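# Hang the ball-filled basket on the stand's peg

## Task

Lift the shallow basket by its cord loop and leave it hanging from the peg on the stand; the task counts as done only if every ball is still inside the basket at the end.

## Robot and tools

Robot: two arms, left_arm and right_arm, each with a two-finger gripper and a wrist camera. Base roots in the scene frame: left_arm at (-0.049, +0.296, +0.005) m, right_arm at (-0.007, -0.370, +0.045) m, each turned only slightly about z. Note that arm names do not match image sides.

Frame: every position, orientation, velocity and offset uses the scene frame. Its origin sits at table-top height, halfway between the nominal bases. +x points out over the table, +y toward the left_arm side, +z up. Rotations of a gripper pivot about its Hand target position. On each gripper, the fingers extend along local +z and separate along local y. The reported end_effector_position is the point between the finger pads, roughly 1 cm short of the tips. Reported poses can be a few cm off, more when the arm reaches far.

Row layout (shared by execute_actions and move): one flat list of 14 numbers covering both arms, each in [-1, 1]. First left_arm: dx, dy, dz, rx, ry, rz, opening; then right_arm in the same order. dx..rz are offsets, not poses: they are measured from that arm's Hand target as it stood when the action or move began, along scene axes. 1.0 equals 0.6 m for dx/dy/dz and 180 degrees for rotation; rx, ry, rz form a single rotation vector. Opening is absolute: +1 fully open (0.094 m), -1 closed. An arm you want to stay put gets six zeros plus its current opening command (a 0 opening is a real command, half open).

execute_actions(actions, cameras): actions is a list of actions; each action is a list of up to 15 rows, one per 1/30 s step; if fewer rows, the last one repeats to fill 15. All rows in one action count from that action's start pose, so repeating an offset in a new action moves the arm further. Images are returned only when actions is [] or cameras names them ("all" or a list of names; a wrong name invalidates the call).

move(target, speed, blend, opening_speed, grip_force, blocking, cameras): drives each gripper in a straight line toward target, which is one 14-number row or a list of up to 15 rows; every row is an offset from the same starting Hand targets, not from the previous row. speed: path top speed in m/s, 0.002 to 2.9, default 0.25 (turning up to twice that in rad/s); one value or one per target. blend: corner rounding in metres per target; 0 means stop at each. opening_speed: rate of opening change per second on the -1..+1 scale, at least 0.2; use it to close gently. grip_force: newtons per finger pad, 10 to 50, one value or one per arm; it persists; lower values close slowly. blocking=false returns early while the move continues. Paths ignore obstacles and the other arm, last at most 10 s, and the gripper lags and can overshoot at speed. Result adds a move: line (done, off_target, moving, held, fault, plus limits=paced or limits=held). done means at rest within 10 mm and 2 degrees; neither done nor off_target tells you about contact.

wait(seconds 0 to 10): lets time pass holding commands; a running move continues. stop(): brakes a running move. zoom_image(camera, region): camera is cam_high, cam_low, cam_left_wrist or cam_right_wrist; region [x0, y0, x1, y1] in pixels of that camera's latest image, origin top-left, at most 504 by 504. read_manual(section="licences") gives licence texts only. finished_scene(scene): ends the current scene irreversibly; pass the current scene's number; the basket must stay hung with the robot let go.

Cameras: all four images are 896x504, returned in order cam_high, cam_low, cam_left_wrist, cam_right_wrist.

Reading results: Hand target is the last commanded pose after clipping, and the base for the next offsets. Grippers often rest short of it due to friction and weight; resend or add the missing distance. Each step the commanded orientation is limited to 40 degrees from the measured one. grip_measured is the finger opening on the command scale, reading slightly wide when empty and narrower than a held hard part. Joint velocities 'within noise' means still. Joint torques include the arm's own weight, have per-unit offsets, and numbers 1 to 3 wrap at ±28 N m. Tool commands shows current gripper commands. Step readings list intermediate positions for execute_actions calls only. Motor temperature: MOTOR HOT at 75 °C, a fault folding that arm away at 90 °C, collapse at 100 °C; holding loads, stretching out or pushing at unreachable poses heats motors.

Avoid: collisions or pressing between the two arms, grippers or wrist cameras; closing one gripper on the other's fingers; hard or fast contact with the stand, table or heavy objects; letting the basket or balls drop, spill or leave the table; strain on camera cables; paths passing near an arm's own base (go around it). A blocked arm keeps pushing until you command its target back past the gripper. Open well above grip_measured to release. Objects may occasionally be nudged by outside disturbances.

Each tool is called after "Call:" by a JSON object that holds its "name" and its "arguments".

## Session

Call:
{"name": "execute_actions", "arguments": {"actions": []}}

Call:
{"name": "zoom_image", "arguments": {"camera": "cam_high", "region": [300, 60, 620, 330]}}

Call:
{"name": "zoom_image", "arguments": {"camera": "cam_low", "region": [440, 140, 700, 320]}}

Scene clock: 0.00 s.
left_arm: end_effector_position=(+0.3340, +0.2231, +0.1489) grip_measured=+1.000 end_effector_quat_wxyz=(+0.699, -0.011, +0.712, +0.060) | right_arm: end_effector_position=(+0.3393, -0.3940, +0.1318) grip_measured=+1.000 end_effector_quat_wxyz=(+0.618, +0.047, +0.784, -0.031)
Joint positions: left_arm=[-0.404 1.701 0.292 1.391 -0.526 0.061 0.094] | right_arm=[-0.021 1.56 0.1 1.222 0.076 0.029 0.094]
Joint velocities: within noise
Joint torques (N m): no reading
Motor temperatures (°C): left_arm=[28 24 31 29 25 24 23] | right_arm=[26 22 33 26 24 23 24]
Heat: left arm: 31 °C; right arm: 33 °C.
Hand target: left_arm +0.3354, +0.2226, +0.1569; +0.708, -0.016, +0.704, +0.056 | right_arm +0.3410, -0.3941, +0.1353; +0.622, +0.048, +0.781, -0.031
Tool commands: left_gripper/opening=+1.0 right_gripper/opening=+1.0

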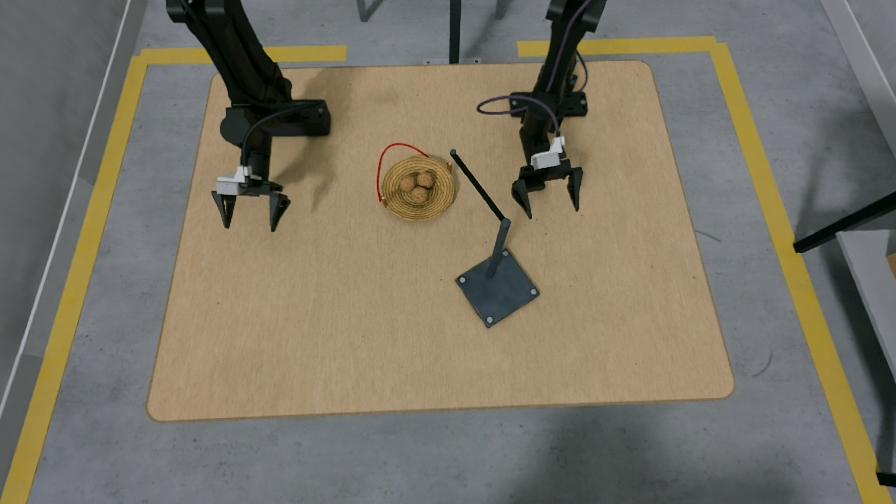

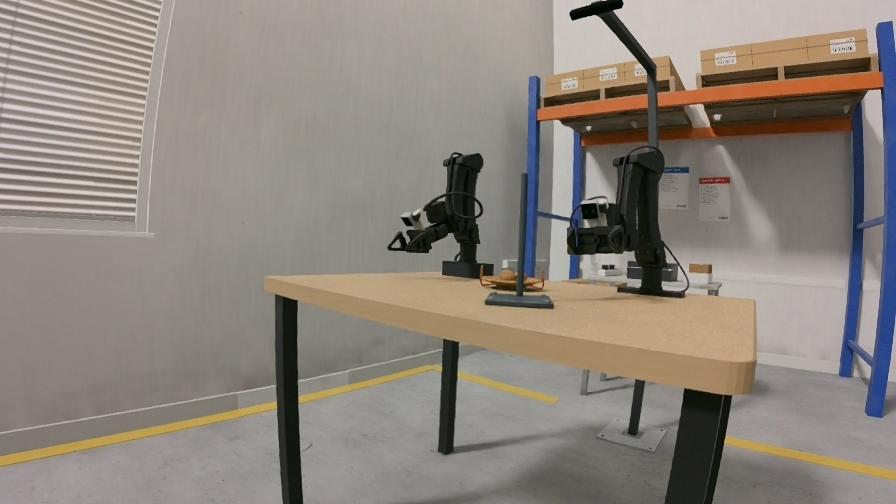

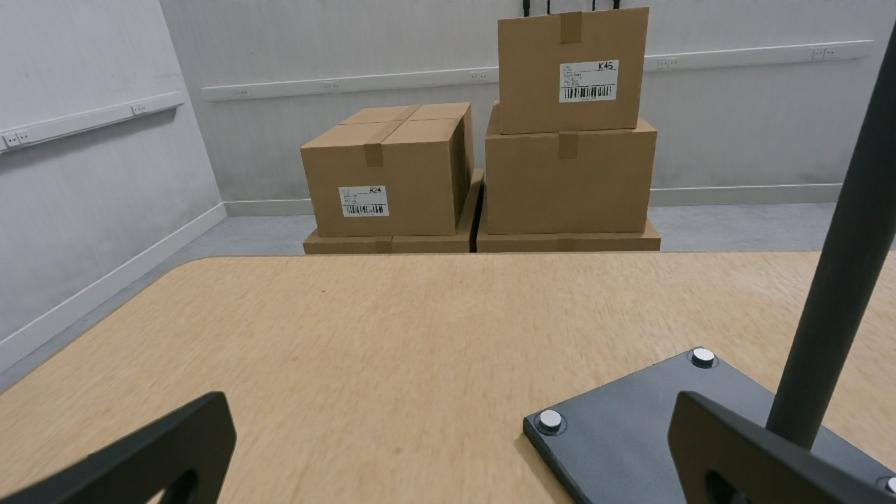

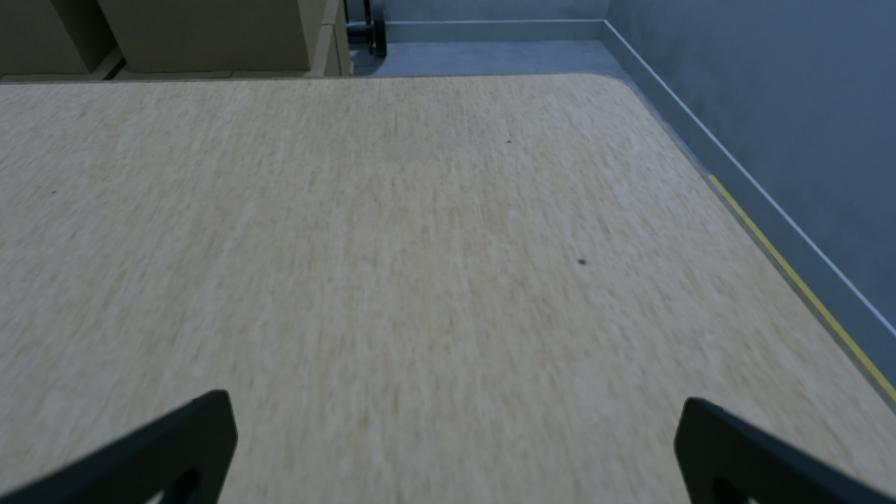

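Scaled by 1.575 from the camera's 896x504 image, which has a finer 1280x720 frame.

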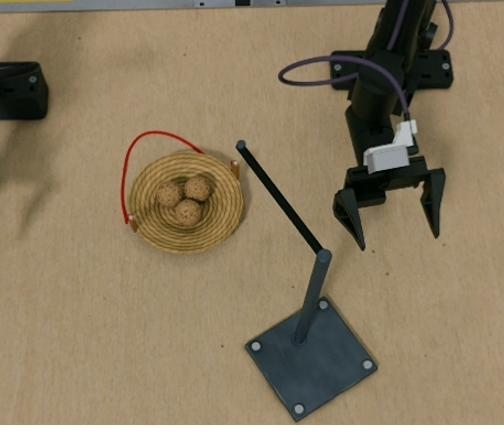

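Scaled by 1.938 from the camera's 896x504 image, which has a finer 1280x720 frame.

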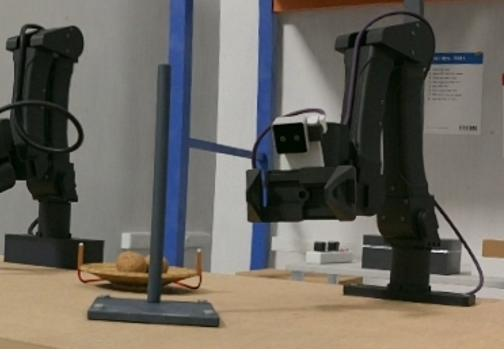

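Call:
{"name": "move", "arguments": {"target": [[-0.275,0.045,0.2,0.05,0.11,-0.07,0,0,0,0,0,0,0,1],[-0.459,-0.55,0.02,0.183,0.427,-0.27,0,0,0,0,0,0,0,1]], "blend": [0.04,0], "cameras": ["cam_left_wrist","cam_high"]}}

Scene clock: 22.10 s.
left_arm: end_effector_position=(+0.0625, -0.1015, +0.1630) grip_measured=+0.001 end_effector_quat_wxyz=(+0.073, +0.461, +0.884, -0.033) | right_arm: end_effector_position=(+0.3393, -0.3940, +0.1318) grip_measured=+1.000 end_effector_quat_wxyz=(+0.618, +0.047, +0.784, -0.031)
Joint positions: left_arm=[-1.307 1.996 1.943 -1.372 -0.065 -0.362 0.047] | right_arm=[-0.021 1.56 0.1 1.222 0.076 0.029 0.094]
Joint torques (N m): left_arm=[-0.77 -9.31 9.69 0.36 -0.06 0.05] | right_arm=[0.01 -3.63 3.1 1.66 0.03 -0.04]
Heat: left arm: 32 °C; right arm: 34 °C.
Hand target: left_arm +0.0602, -0.1074, +0.1689; +0.077, +0.467, +0.880, -0.040 | right_arm +0.3410, -0.3941, +0.1353; +0.622, +0.048, +0.781, -0.031
Off the commanded pose: left_arm 0.009 m, 1 deg | right_arm 0.004 m, 1 deg.
move: done
Images, in order (width x height): cam_high 896x504, cam_left_wrist 896x504.

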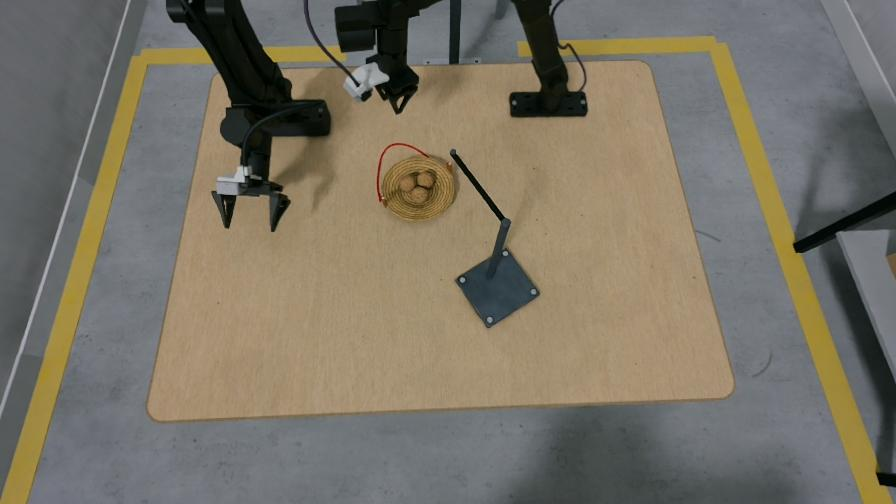

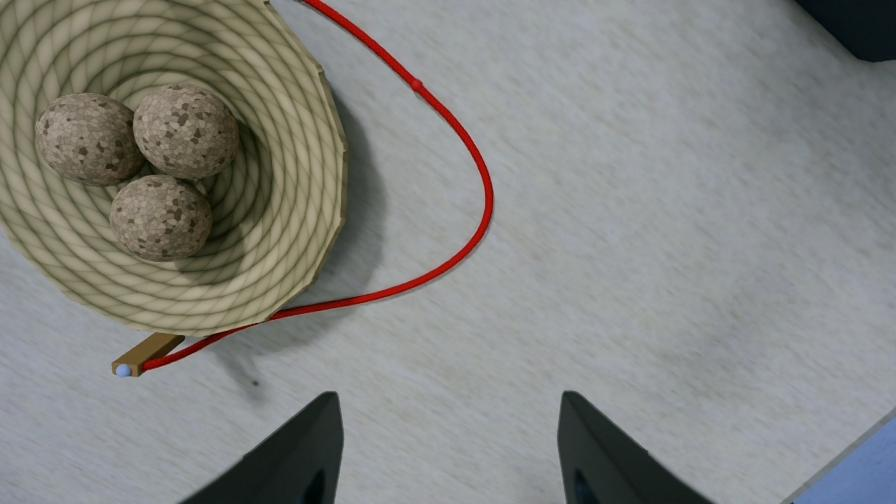

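Call:
{"name": "move", "arguments": {"target": [-0.0175,-0.037,-0.217,0,0,0,-0.5,0,0,0,0,0,0,1], "speed": 0.12, "cameras": ["cam_left_wrist"]}}

Scene clock: 30.27 s.
left_arm: end_effector_position=(+0.0515, -0.1247, +0.0410) grip_measured=-0.499 end_effector_quat_wxyz=(+0.072, +0.468, +0.880, -0.035) | right_arm: end_effector_position=(+0.3393, -0.3940, +0.1318) grip_measured=+1.000 end_effector_quat_wxyz=(+0.618, +0.047, +0.784, -0.031)
Joint positions: left_arm=[-1.344 2.095 1.601 -0.932 -0.065 -0.383 0.024] | right_arm=[-0.021 1.56 0.1 1.222 0.076 0.029 0.094]
Joint torques (N m): left_arm=[-0.85 -10.28 6.38 0.67 -0.1 -0.1] | right_arm=[-0.01 -3.66 3.11 1.67 0.02 -0.01]
Heat: left arm: 33 °C; right arm: 34 °C.
Hand target: left_arm +0.0496, -0.1297, +0.0388; +0.077, +0.467, +0.880, -0.040 | right_arm +0.3410, -0.3941, +0.1353; +0.622, +0.048, +0.781, -0.031
Off the commanded pose: left_arm 0.006 m, 1 deg | right_arm 0.004 m, 1 deg.
move: done
Images, in order (width x height): cam_left_wrist 896x504.

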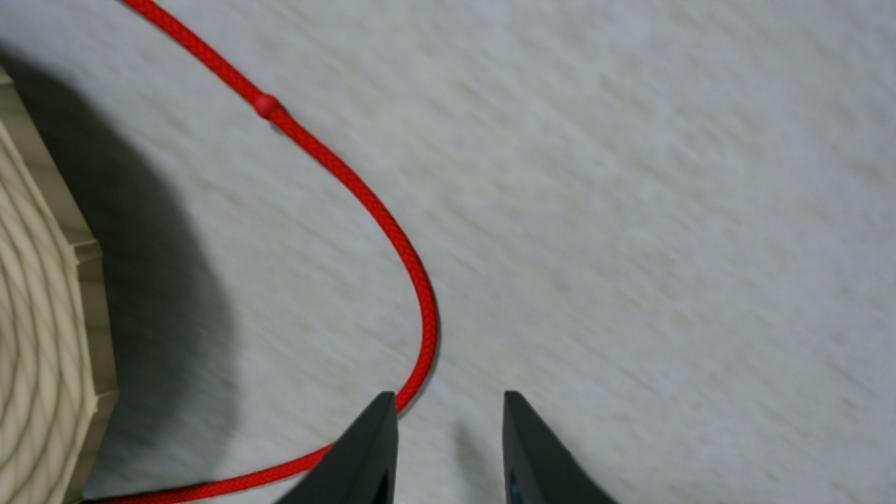

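Call:
{"name": "move", "arguments": {"target": [[0.01,-0.005,-0.02,0,0,0,-0.5,0,0,0,0,0,0,1],[0.01,-0.005,-0.051,0,0,0,-0.5,0,0,0,0,0,0,1]], "speed": 0.04, "cameras": ["cam_left_wrist"]}}

Scene clock: 38.13 s.
left_arm: end_effector_position=(+0.0527, -0.1306, +0.0133) grip_measured=-0.499 end_effector_quat_wxyz=(+0.074, +0.467, +0.880, -0.038) | right_arm: end_effector_position=(+0.3393, -0.3941, +0.1318) grip_measured=+1.000 end_effector_quat_wxyz=(+0.618, +0.048, +0.784, -0.031)
Joint positions: left_arm=[-1.344 2.142 1.558 -0.833 -0.065 -0.384 0.024] | right_arm=[-0.021 1.56 0.1 1.222 0.076 0.029 0.094]
Joint torques (N m): left_arm=[0.35 -10.07 6 0.69 -0.08 0.01] | right_arm=[-0.03 -3.63 3.06 1.67 0.02 -0.03]
Heat: left arm: 33 °C; right arm: 34 °C.
Hand target: left_arm +0.0556, -0.1326, +0.0081; +0.077, +0.467, +0.880, -0.040 | right_arm +0.3410, -0.3941, +0.1353; +0.622, +0.048, +0.781, -0.031
Off the commanded pose: left_arm 0.006 m, 0 deg | right_arm 0.004 m, 1 deg.
move: done
Images, in order (width x height): cam_left_wrist 896x504.

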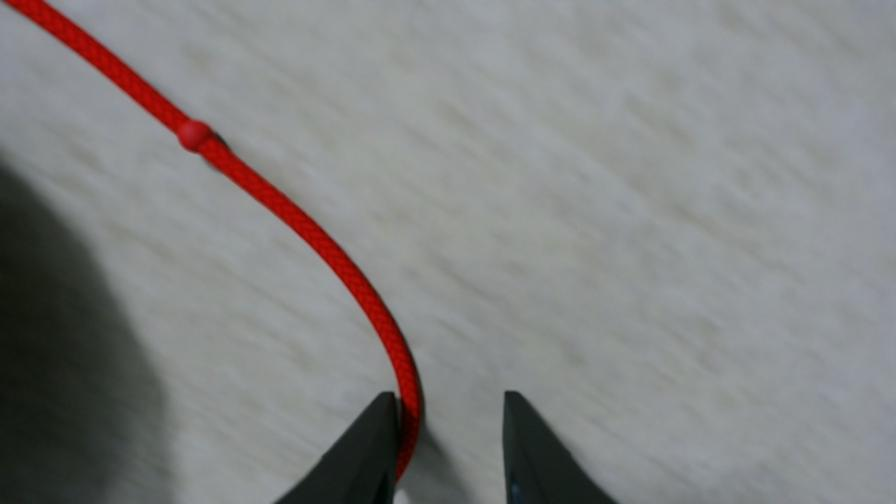

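Call:
{"name": "move", "arguments": {"target": [[0.009,0.008,0.016,0,0,0,-0.5,0,0,0,0,0,0,1],[0.014,0.012,-0.008,0,0,0,-0.5,0,0,0,0,0,0,1]], "speed": 0.03, "cameras": ["cam_left_wrist"]}}

Scene clock: 42.17 s.
left_arm: end_effector_position=(+0.0601, -0.1265, +0.0104) grip_measured=-0.499 end_effector_quat_wxyz=(+0.075, +0.468, +0.880, -0.037) | right_arm: end_effector_position=(+0.3393, -0.3941, +0.1318) grip_measured=+1.000 end_effector_quat_wxyz=(+0.618, +0.048, +0.784, -0.031)
Joint positions: left_arm=[-1.325 2.138 1.54 -0.819 -0.065 -0.363 0.024] | right_arm=[-0.021 1.56 0.1 1.222 0.077 0.029 0.094]
Joint torques (N m): left_arm=[0.83 -10.69 4.07 0.81 -0.05 0.03] | right_arm=[-0.01 -3.64 3.12 1.68 0.02 -0.03]
Heat: left arm: 33 °C; right arm: 34 °C.
Hand target: left_arm +0.0640, -0.1255, +0.0034; +0.077, +0.467, +0.880, -0.040 | right_arm +0.3410, -0.3941, +0.1353; +0.622, +0.048, +0.781, -0.031
Off the commanded pose: left_arm 0.008 m, 0 deg | right_arm 0.004 m, 1 deg.
move: done
Images, in order (width x height): cam_left_wrist 896x504.

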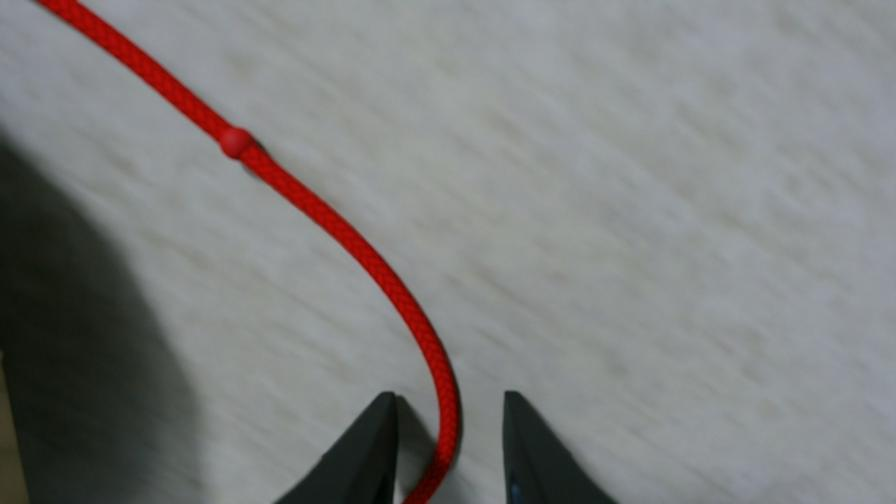

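Call:
{"name": "move", "arguments": {"target": [0,0,0,0,0,0,-1,0,0,0,0,0,0,1], "opening_speed": 0.4}}

Call:
{"name": "move", "arguments": {"target": [[0.06,0.036,0.22,-0.04,-0.03,0,-1,0,0,0,0,0,0,1],[0.193,0.117,0.387,-0.146,-0.101,0,-1,0,0,0,0,0,0,1]], "speed": [0.1,0.08], "blend": [0.04,0], "cameras": ["cam_left_wrist","cam_high","cam_low"]}}

Scene clock: 48.63 s.
left_arm: end_effector_position=(+0.0596, -0.1306, +0.0107) grip_measured=-0.952 end_effector_quat_wxyz=(+0.077, +0.469, +0.879, -0.045) | right_arm: end_effector_position=(+0.3393, -0.3941, +0.1318) grip_measured=+1.000 end_effector_quat_wxyz=(+0.618, +0.048, +0.784, -0.031)
Joint positions: left_arm=[-1.325 2.138 1.539 -0.802 -0.057 -0.362 0.002] | right_arm=[-0.021 1.56 0.1 1.222 0.077 0.029 0.094]
Joint torques (N m): left_arm=[0.83 -10.73 4.16 0.7 -0.11 0.03] | right_arm=[-0.02 -3.6 3.03 1.67 0.02 -0.03]
Heat: left arm: 32 °C; right arm: 34 °C.
Hand target: left_arm +0.0640, -0.1254, +0.0033; +0.077, +0.467, +0.880, -0.040 | right_arm +0.3410, -0.3941, +0.1353; +0.622, +0.048, +0.781, -0.031
Off the commanded pose: left_arm 0.010 m, 1 deg | right_arm 0.004 m, 1 deg.
move: done

Scene clock: 53.10 s.
left_arm: end_effector_position=(+0.1780, -0.0551, +0.2213) grip_measured=-0.956 end_effector_quat_wxyz=(+0.296, +0.441, +0.834, -0.151) | right_arm: end_effector_position=(+0.3393, -0.3941, +0.1318) grip_measured=+1.000 end_effector_quat_wxyz=(+0.618, +0.048, +0.784, -0.031)
Joint positions: left_arm=[-0.993 1.536 1.413 -0.77 -0.036 -0.029 0.002] | right_arm=[-0.021 1.56 0.1 1.222 0.077 0.029 0.094]
Joint torques (N m): left_arm=[0.51 -9.46 6.78 1.54 0 0.04] | right_arm=[-0.08 -3.6 3.06 1.68 0.03 -0.04]
Motor temperatures (°C): left_arm=[28 29 33 30 25 24 23] | right_arm=[26 22 34 28 24 23 24]
Heat: left arm: 33 °C; right arm: 34 °C.
Hand target: left_arm +0.1799, -0.0552, +0.2355; +0.318, +0.438, +0.825, -0.164 | right_arm +0.3410, -0.3941, +0.1353; +0.622, +0.048, +0.781, -0.031
Off the commanded pose: left_arm 0.014 m, 3 deg | right_arm 0.004 m, 1 deg.
move: off_target (left_arm)
Images, in order (width x height): cam_high 896x504, cam_low 896x504, cam_left_wrist 896x504.

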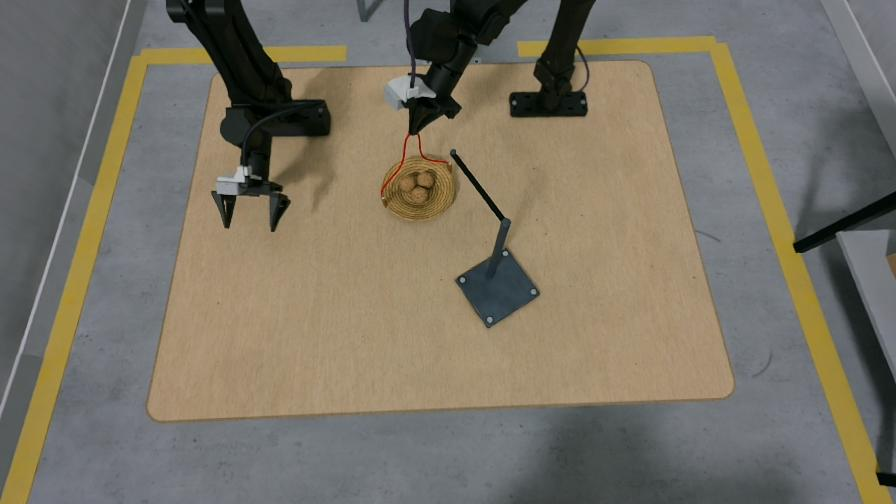

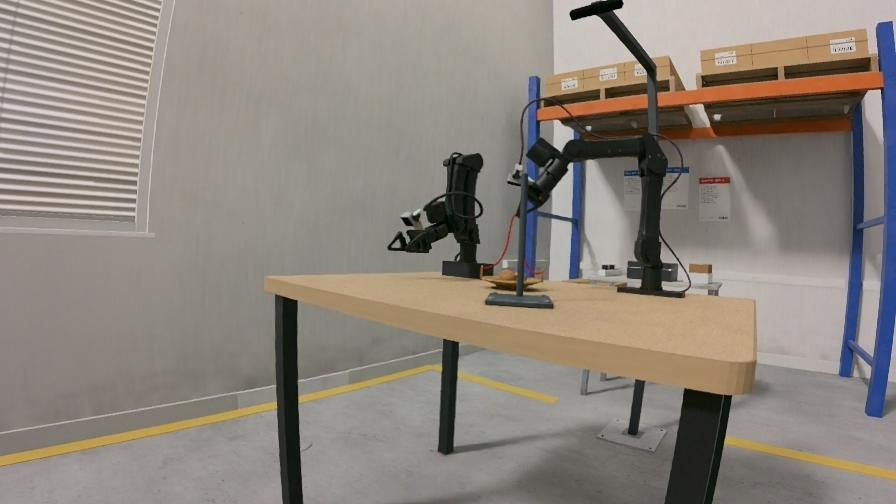

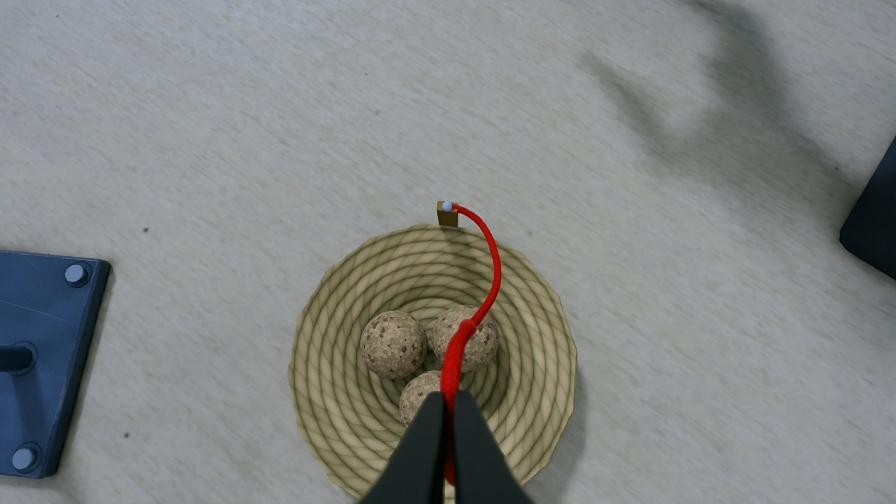

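Call:
{"name": "move", "arguments": {"target": [[0.013,0.008,0.125,0,0,0,-1,0,0,0,0,0,0,1],[0.013,0.008,0.27,-0.053,-0.037,0,-1,0,0,0,0,0,0,1]], "speed": [0.04,0.06], "blend": [0.01,0], "cameras": ["cam_left_wrist","cam_high","cam_low"]}}

Call:
{"name": "move", "arguments": {"target": [0.132,0.073,0.012,0,0,0,-1,0,0,0,0,0,0,1], "speed": 0.05, "cameras": ["cam_left_wrist","cam_high","cam_low"]}}

Call:
{"name": "zoom_image", "arguments": {"camera": "cam_high", "region": [370, 60, 560, 280]}}

Scene clock: 63.40 s.
left_arm: end_effector_position=(+0.1830, -0.0481, +0.3747) grip_measured=-0.957 end_effector_quat_wxyz=(+0.371, +0.425, +0.803, -0.193) | right_arm: end_effector_position=(+0.3393, -0.3941, +0.1318) grip_measured=+1.000 end_effector_quat_wxyz=(+0.618, +0.048, +0.784, -0.031)
Joint positions: left_arm=[-0.965 1.58 1.979 -1.107 -0.016 -0.005 0.002] | right_arm=[-0.021 1.56 0.1 1.222 0.077 0.029 0.094]
Joint torques (N m): left_arm=[0.58 -6.54 10.24 1.79 0.01 0.05] | right_arm=[-0.02 -3.64 3.06 1.66 0.02 -0.04]
Heat: left arm: 33 °C; right arm: 33 °C.
Hand target: left_arm +0.1875, -0.0504, +0.3975; +0.400, +0.419, +0.789, -0.207 | right_arm +0.3410, -0.3941, +0.1353; +0.622, +0.048, +0.781, -0.031
Off the commanded pose: left_arm 0.023 m, 4 deg | right_arm 0.004 m, 1 deg.
move: off_target (left_arm)
Images, in order (width x height): cam_high 896x504, cam_low 896x504, cam_left_wrist 896x504.

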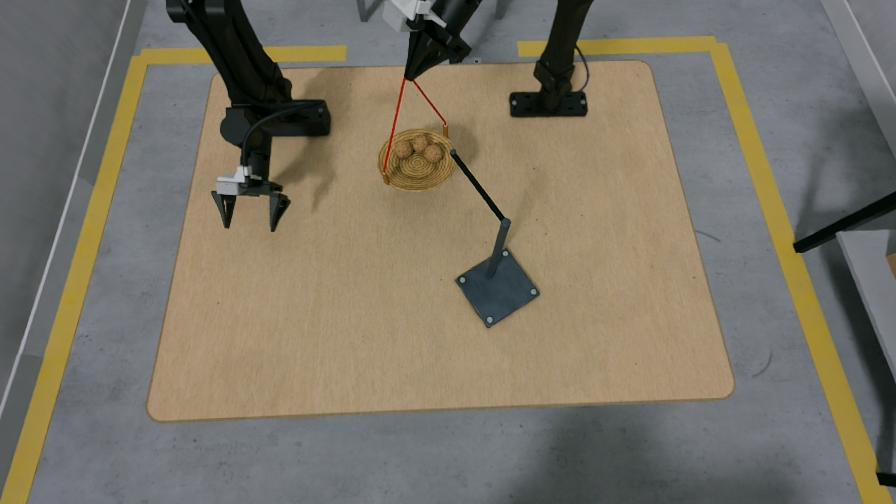

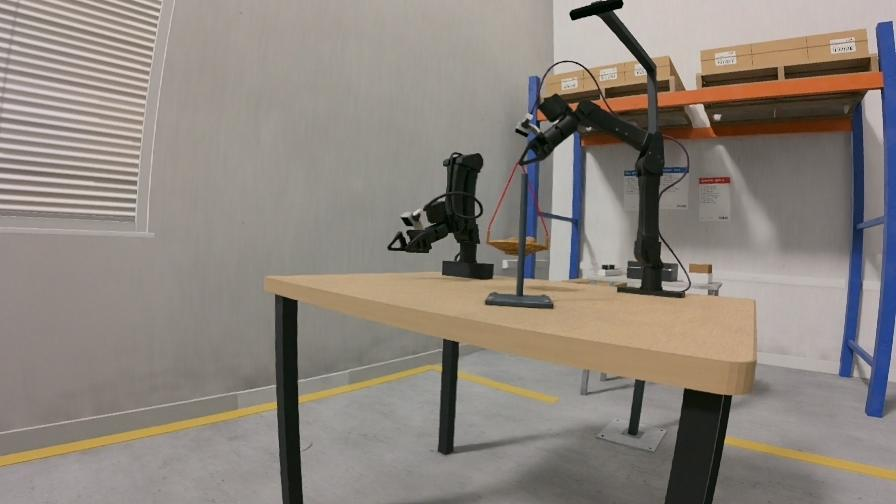

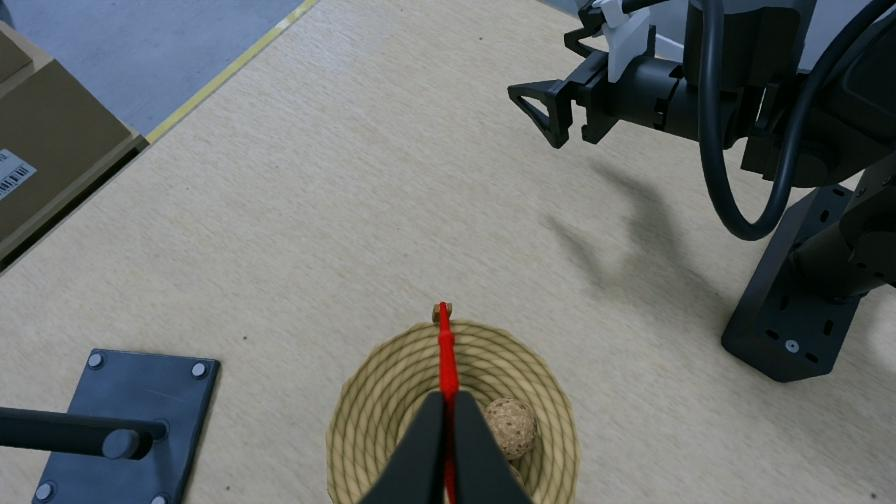

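Scene clock: 65.87 s.
left_arm: end_effector_position=(+0.2632, -0.0032, +0.3852) grip_measured=-0.957 end_effector_quat_wxyz=(+0.373, +0.417, +0.805, -0.197) | right_arm: end_effector_position=(+0.3393, -0.3941, +0.1318) grip_measured=+1.000 end_effector_quat_wxyz=(+0.618, +0.048, +0.784, -0.031)
Joint positions: left_arm=[-0.654 1.696 2.156 -1.18 0.219 0.182 0.002] | right_arm=[-0.021 1.56 0.1 1.222 0.077 0.029 0.094]
Joint torques (N m): left_arm=[0.46 -6.84 9.98 1.73 0.21 0.06] | right_arm=[-0.02 -3.63 3.11 1.67 0.02 -0.04]
Heat: left arm: 33 °C; right arm: 33 °C.
Hand target: left_arm +0.2668, -0.0067, +0.4046; +0.400, +0.419, +0.789, -0.207 | right_arm +0.3410, -0.3941, +0.1353; +0.622, +0.048, +0.781, -0.031
Off the commanded pose: left_arm 0.020 m, 4 deg | right_arm 0.004 m, 1 deg.
move: off_target (left_arm)
Images, in order (width x height): cam_high 896x504, cam_low 896x504, cam_left_wrist 896x504.

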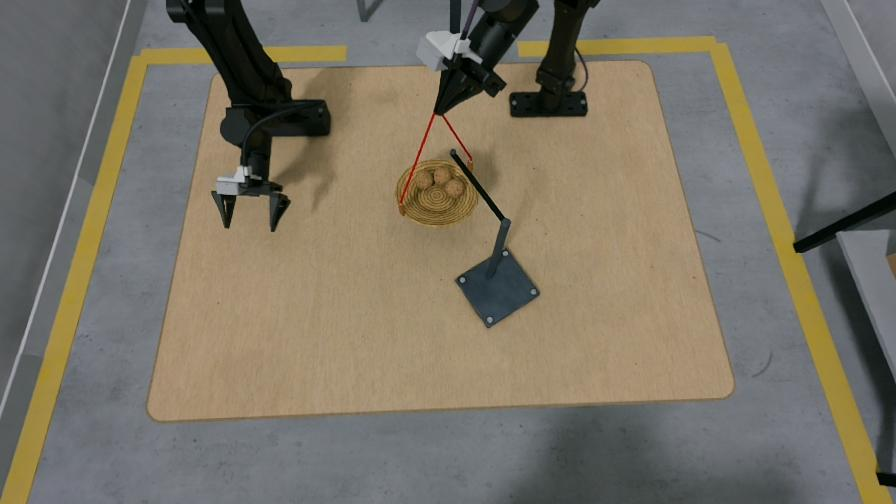

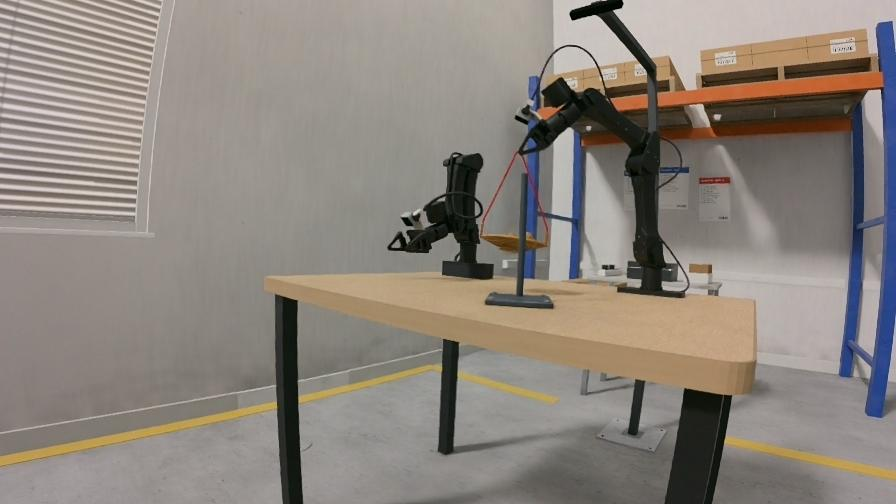

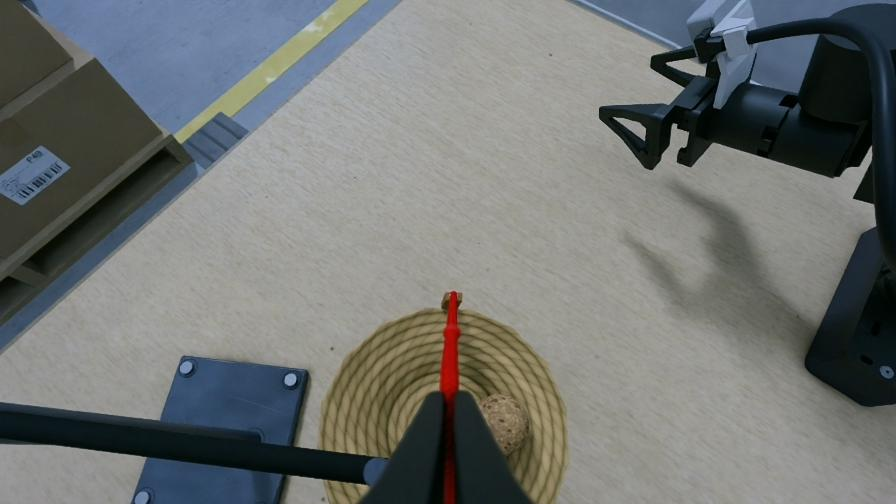

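Scaled by 2.291 from the camera's 896x504 image, which has a finer 1280x720 frame.

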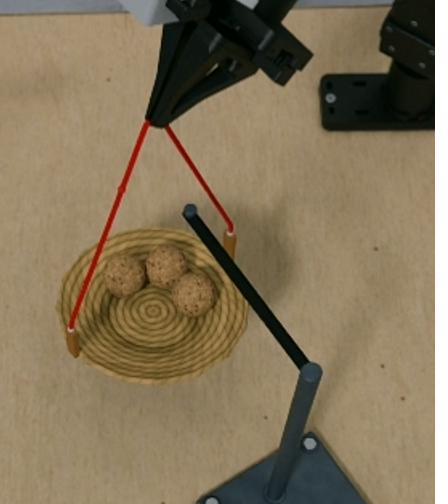

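Call:
{"name": "move", "arguments": {"target": [[-0.005,0.023,0,0,0,0,-1,0,0,0,0,0,0,1],[0.087,0.077,0,0,0,0,-1,0,0,0,0,0,0,1]], "speed": 0.05, "blend": [0.004,0], "cameras": ["cam_left_wrist","cam_high","cam_low"]}}

Call:
{"name": "zoom_image", "arguments": {"camera": "cam_high", "region": [370, 60, 560, 280]}}

Call:
{"name": "zoom_image", "arguments": {"camera": "cam_low", "region": [460, 120, 600, 310]}}

Scene clock: 84.53 s.
left_arm: end_effector_position=(+0.3163, +0.0426, +0.3873) grip_measured=-0.957 end_effector_quat_wxyz=(+0.375, +0.413, +0.806, -0.199) | right_arm: end_effector_position=(+0.3393, -0.3941, +0.1318) grip_measured=+1.000 end_effector_quat_wxyz=(+0.618, +0.048, +0.784, -0.031)
Joint positions: left_arm=[-0.436 1.809 2.315 -1.265 0.38 0.326 0.002] | right_arm=[-0.021 1.56 0.1 1.222 0.077 0.029 0.094]
Joint torques (N m): left_arm=[0.44 -7.57 9.51 1.63 0.34 0.07] | right_arm=[0.01 -3.62 3.07 1.67 0.02 -0.03]
Heat: left arm: 35 °C; right arm: 33 °C.
Hand target: left_arm +0.3189, +0.0396, +0.4047; +0.400, +0.419, +0.789, -0.207 | right_arm +0.3410, -0.3941, +0.1353; +0.622, +0.048, +0.781, -0.031
Off the commanded pose: left_arm 0.018 m, 4 deg | right_arm 0.004 m, 1 deg.
move: off_target (left_arm)
Images, in order (width x height): cam_high 896x504, cam_low 896x504, cam_left_wrist 896x504.

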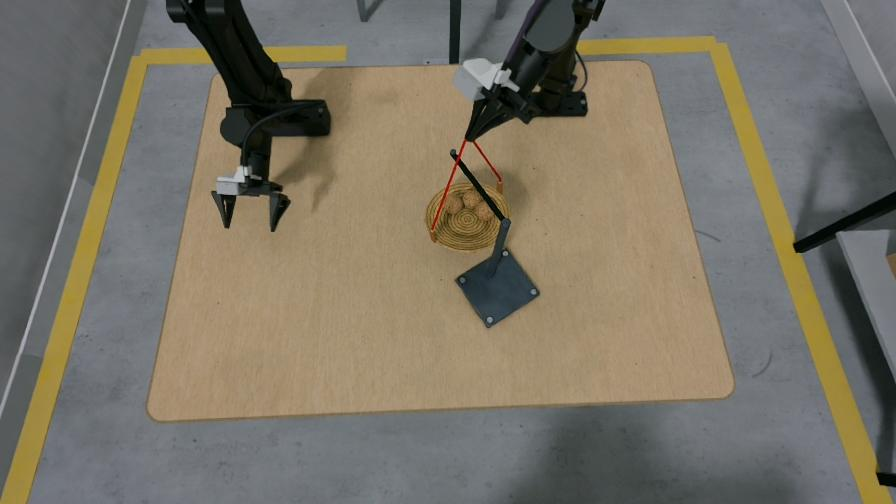

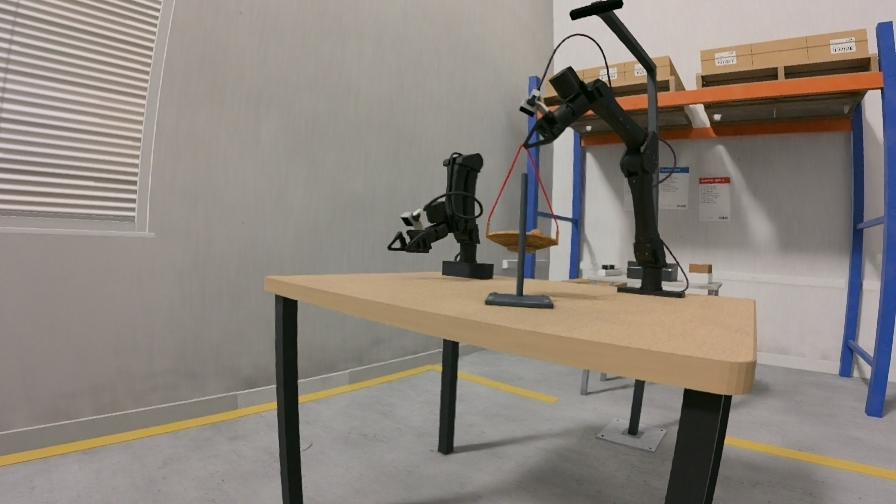

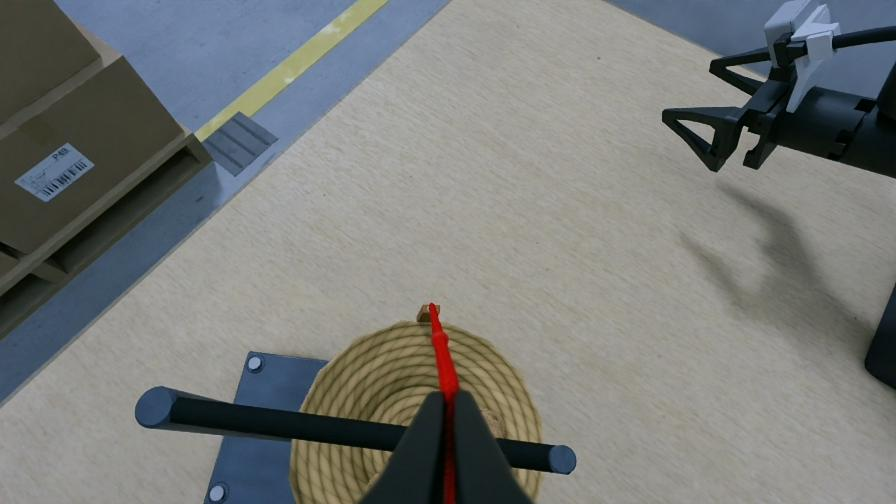

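Scaled by 2.291 from the camera's 896x504 image, which has a finer 1280x720 frame.

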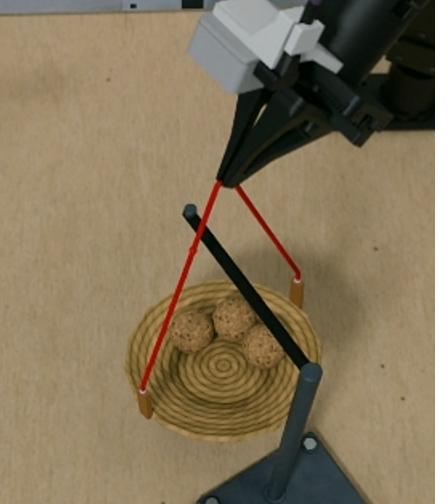

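Scaled by 2.653 from the camera's 896x504 image, which has a finer 1280x720 frame.

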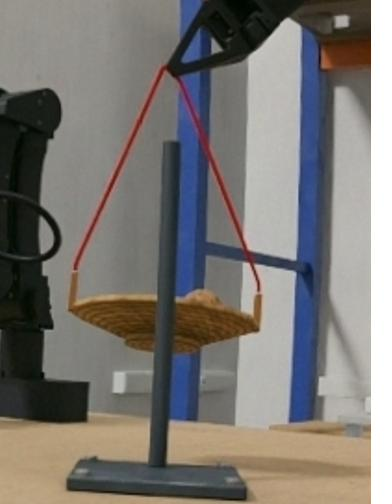

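Call:
{"name": "move", "arguments": {"target": [[0,0,-0.09,0,0,0,-1,0,0,0,0,0,0,1],[0,0,-0.108,0,0,0,-1,0,0,0,0,0,0,1]], "speed": [0.05,0.02], "cameras": ["cam_left_wrist","cam_high","cam_low"]}}

Call:
{"name": "zoom_image", "arguments": {"camera": "cam_high", "region": [370, 60, 560, 280]}}

Call:
{"name": "zoom_image", "arguments": {"camera": "cam_low", "region": [460, 120, 600, 310]}}

Scene clock: 94.47 s.
left_arm: end_effector_position=(+0.3196, +0.0403, +0.3105) grip_measured=-0.957 end_effector_quat_wxyz=(+0.356, +0.415, +0.813, -0.200) | right_arm: end_effector_position=(+0.3393, -0.3941, +0.1318) grip_measured=+1.000 end_effector_quat_wxyz=(+0.618, +0.048, +0.784, -0.031)
Joint positions: left_arm=[-0.436 1.668 1.815 -0.951 0.384 0.33 0.002] | right_arm=[-0.021 1.56 0.1 1.222 0.077 0.029 0.094]
Joint torques (N m): left_arm=[0.4 -11.58 7.06 1.89 0.32 0.05] | right_arm=[-0.06 -3.63 3.07 1.66 0.01 -0.02]
Heat: left arm: 34 °C; right arm: 33 °C.
Hand target: left_arm +0.3190, +0.0396, +0.3399; +0.400, +0.419, +0.789, -0.207 | right_arm +0.3410, -0.3941, +0.1353; +0.622, +0.048, +0.781, -0.031
Off the commanded pose: left_arm 0.029 m, 6 deg | right_arm 0.004 m, 1 deg.
move: off_target (left_arm)
Images, in order (width x height): cam_high 896x504, cam_low 896x504, cam_left_wrist 896x504.

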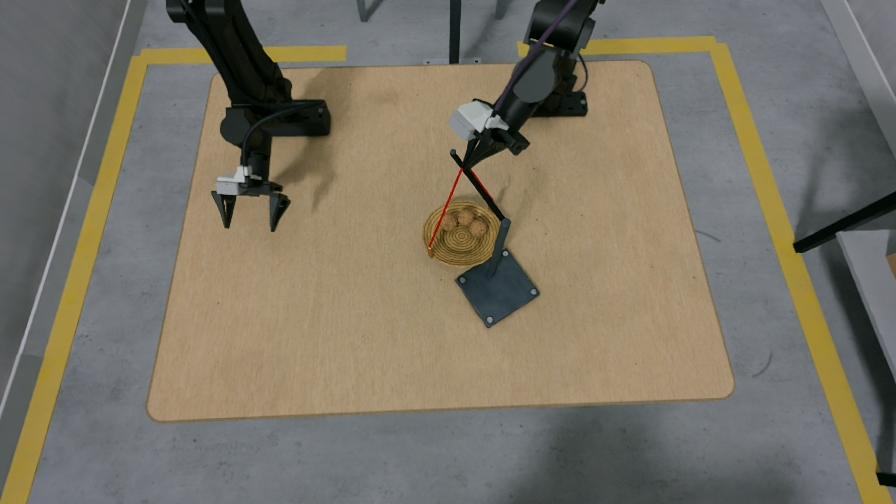

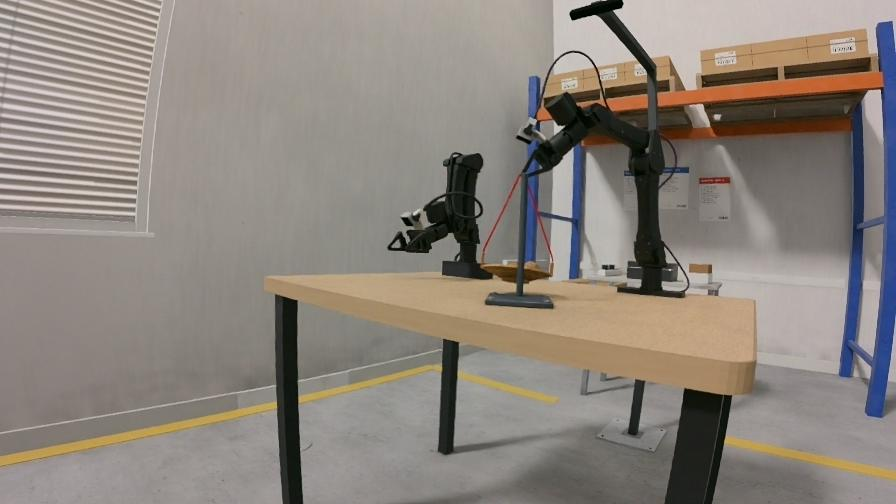

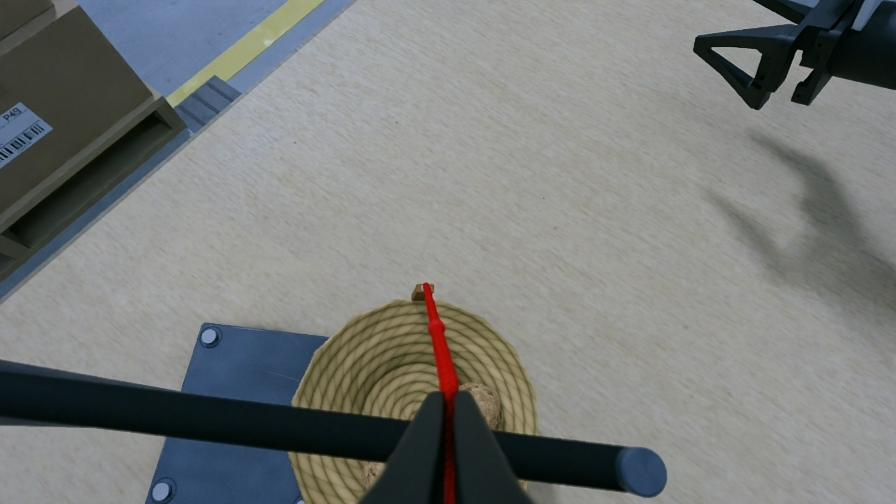

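Scaled by 2.291 from the camera's 896x504 image, which has a finer 1280x720 frame.

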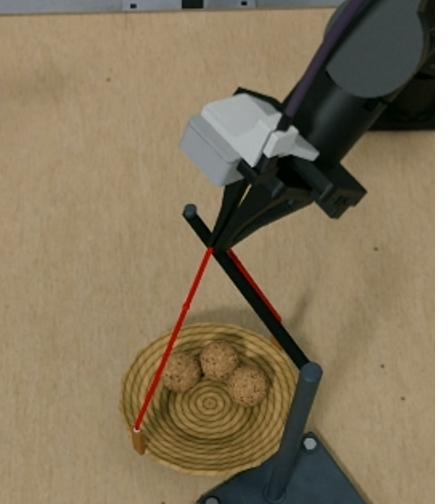

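Scaled by 2.653 from the camera's 896x504 image, which has a finer 1280x720 frame.

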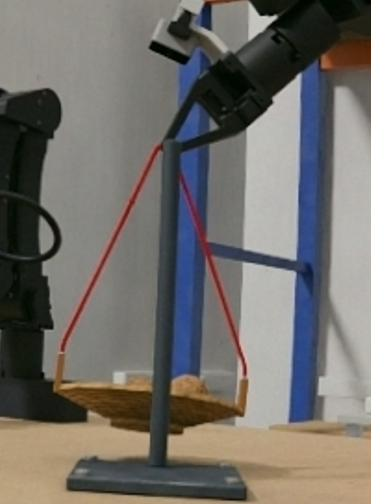

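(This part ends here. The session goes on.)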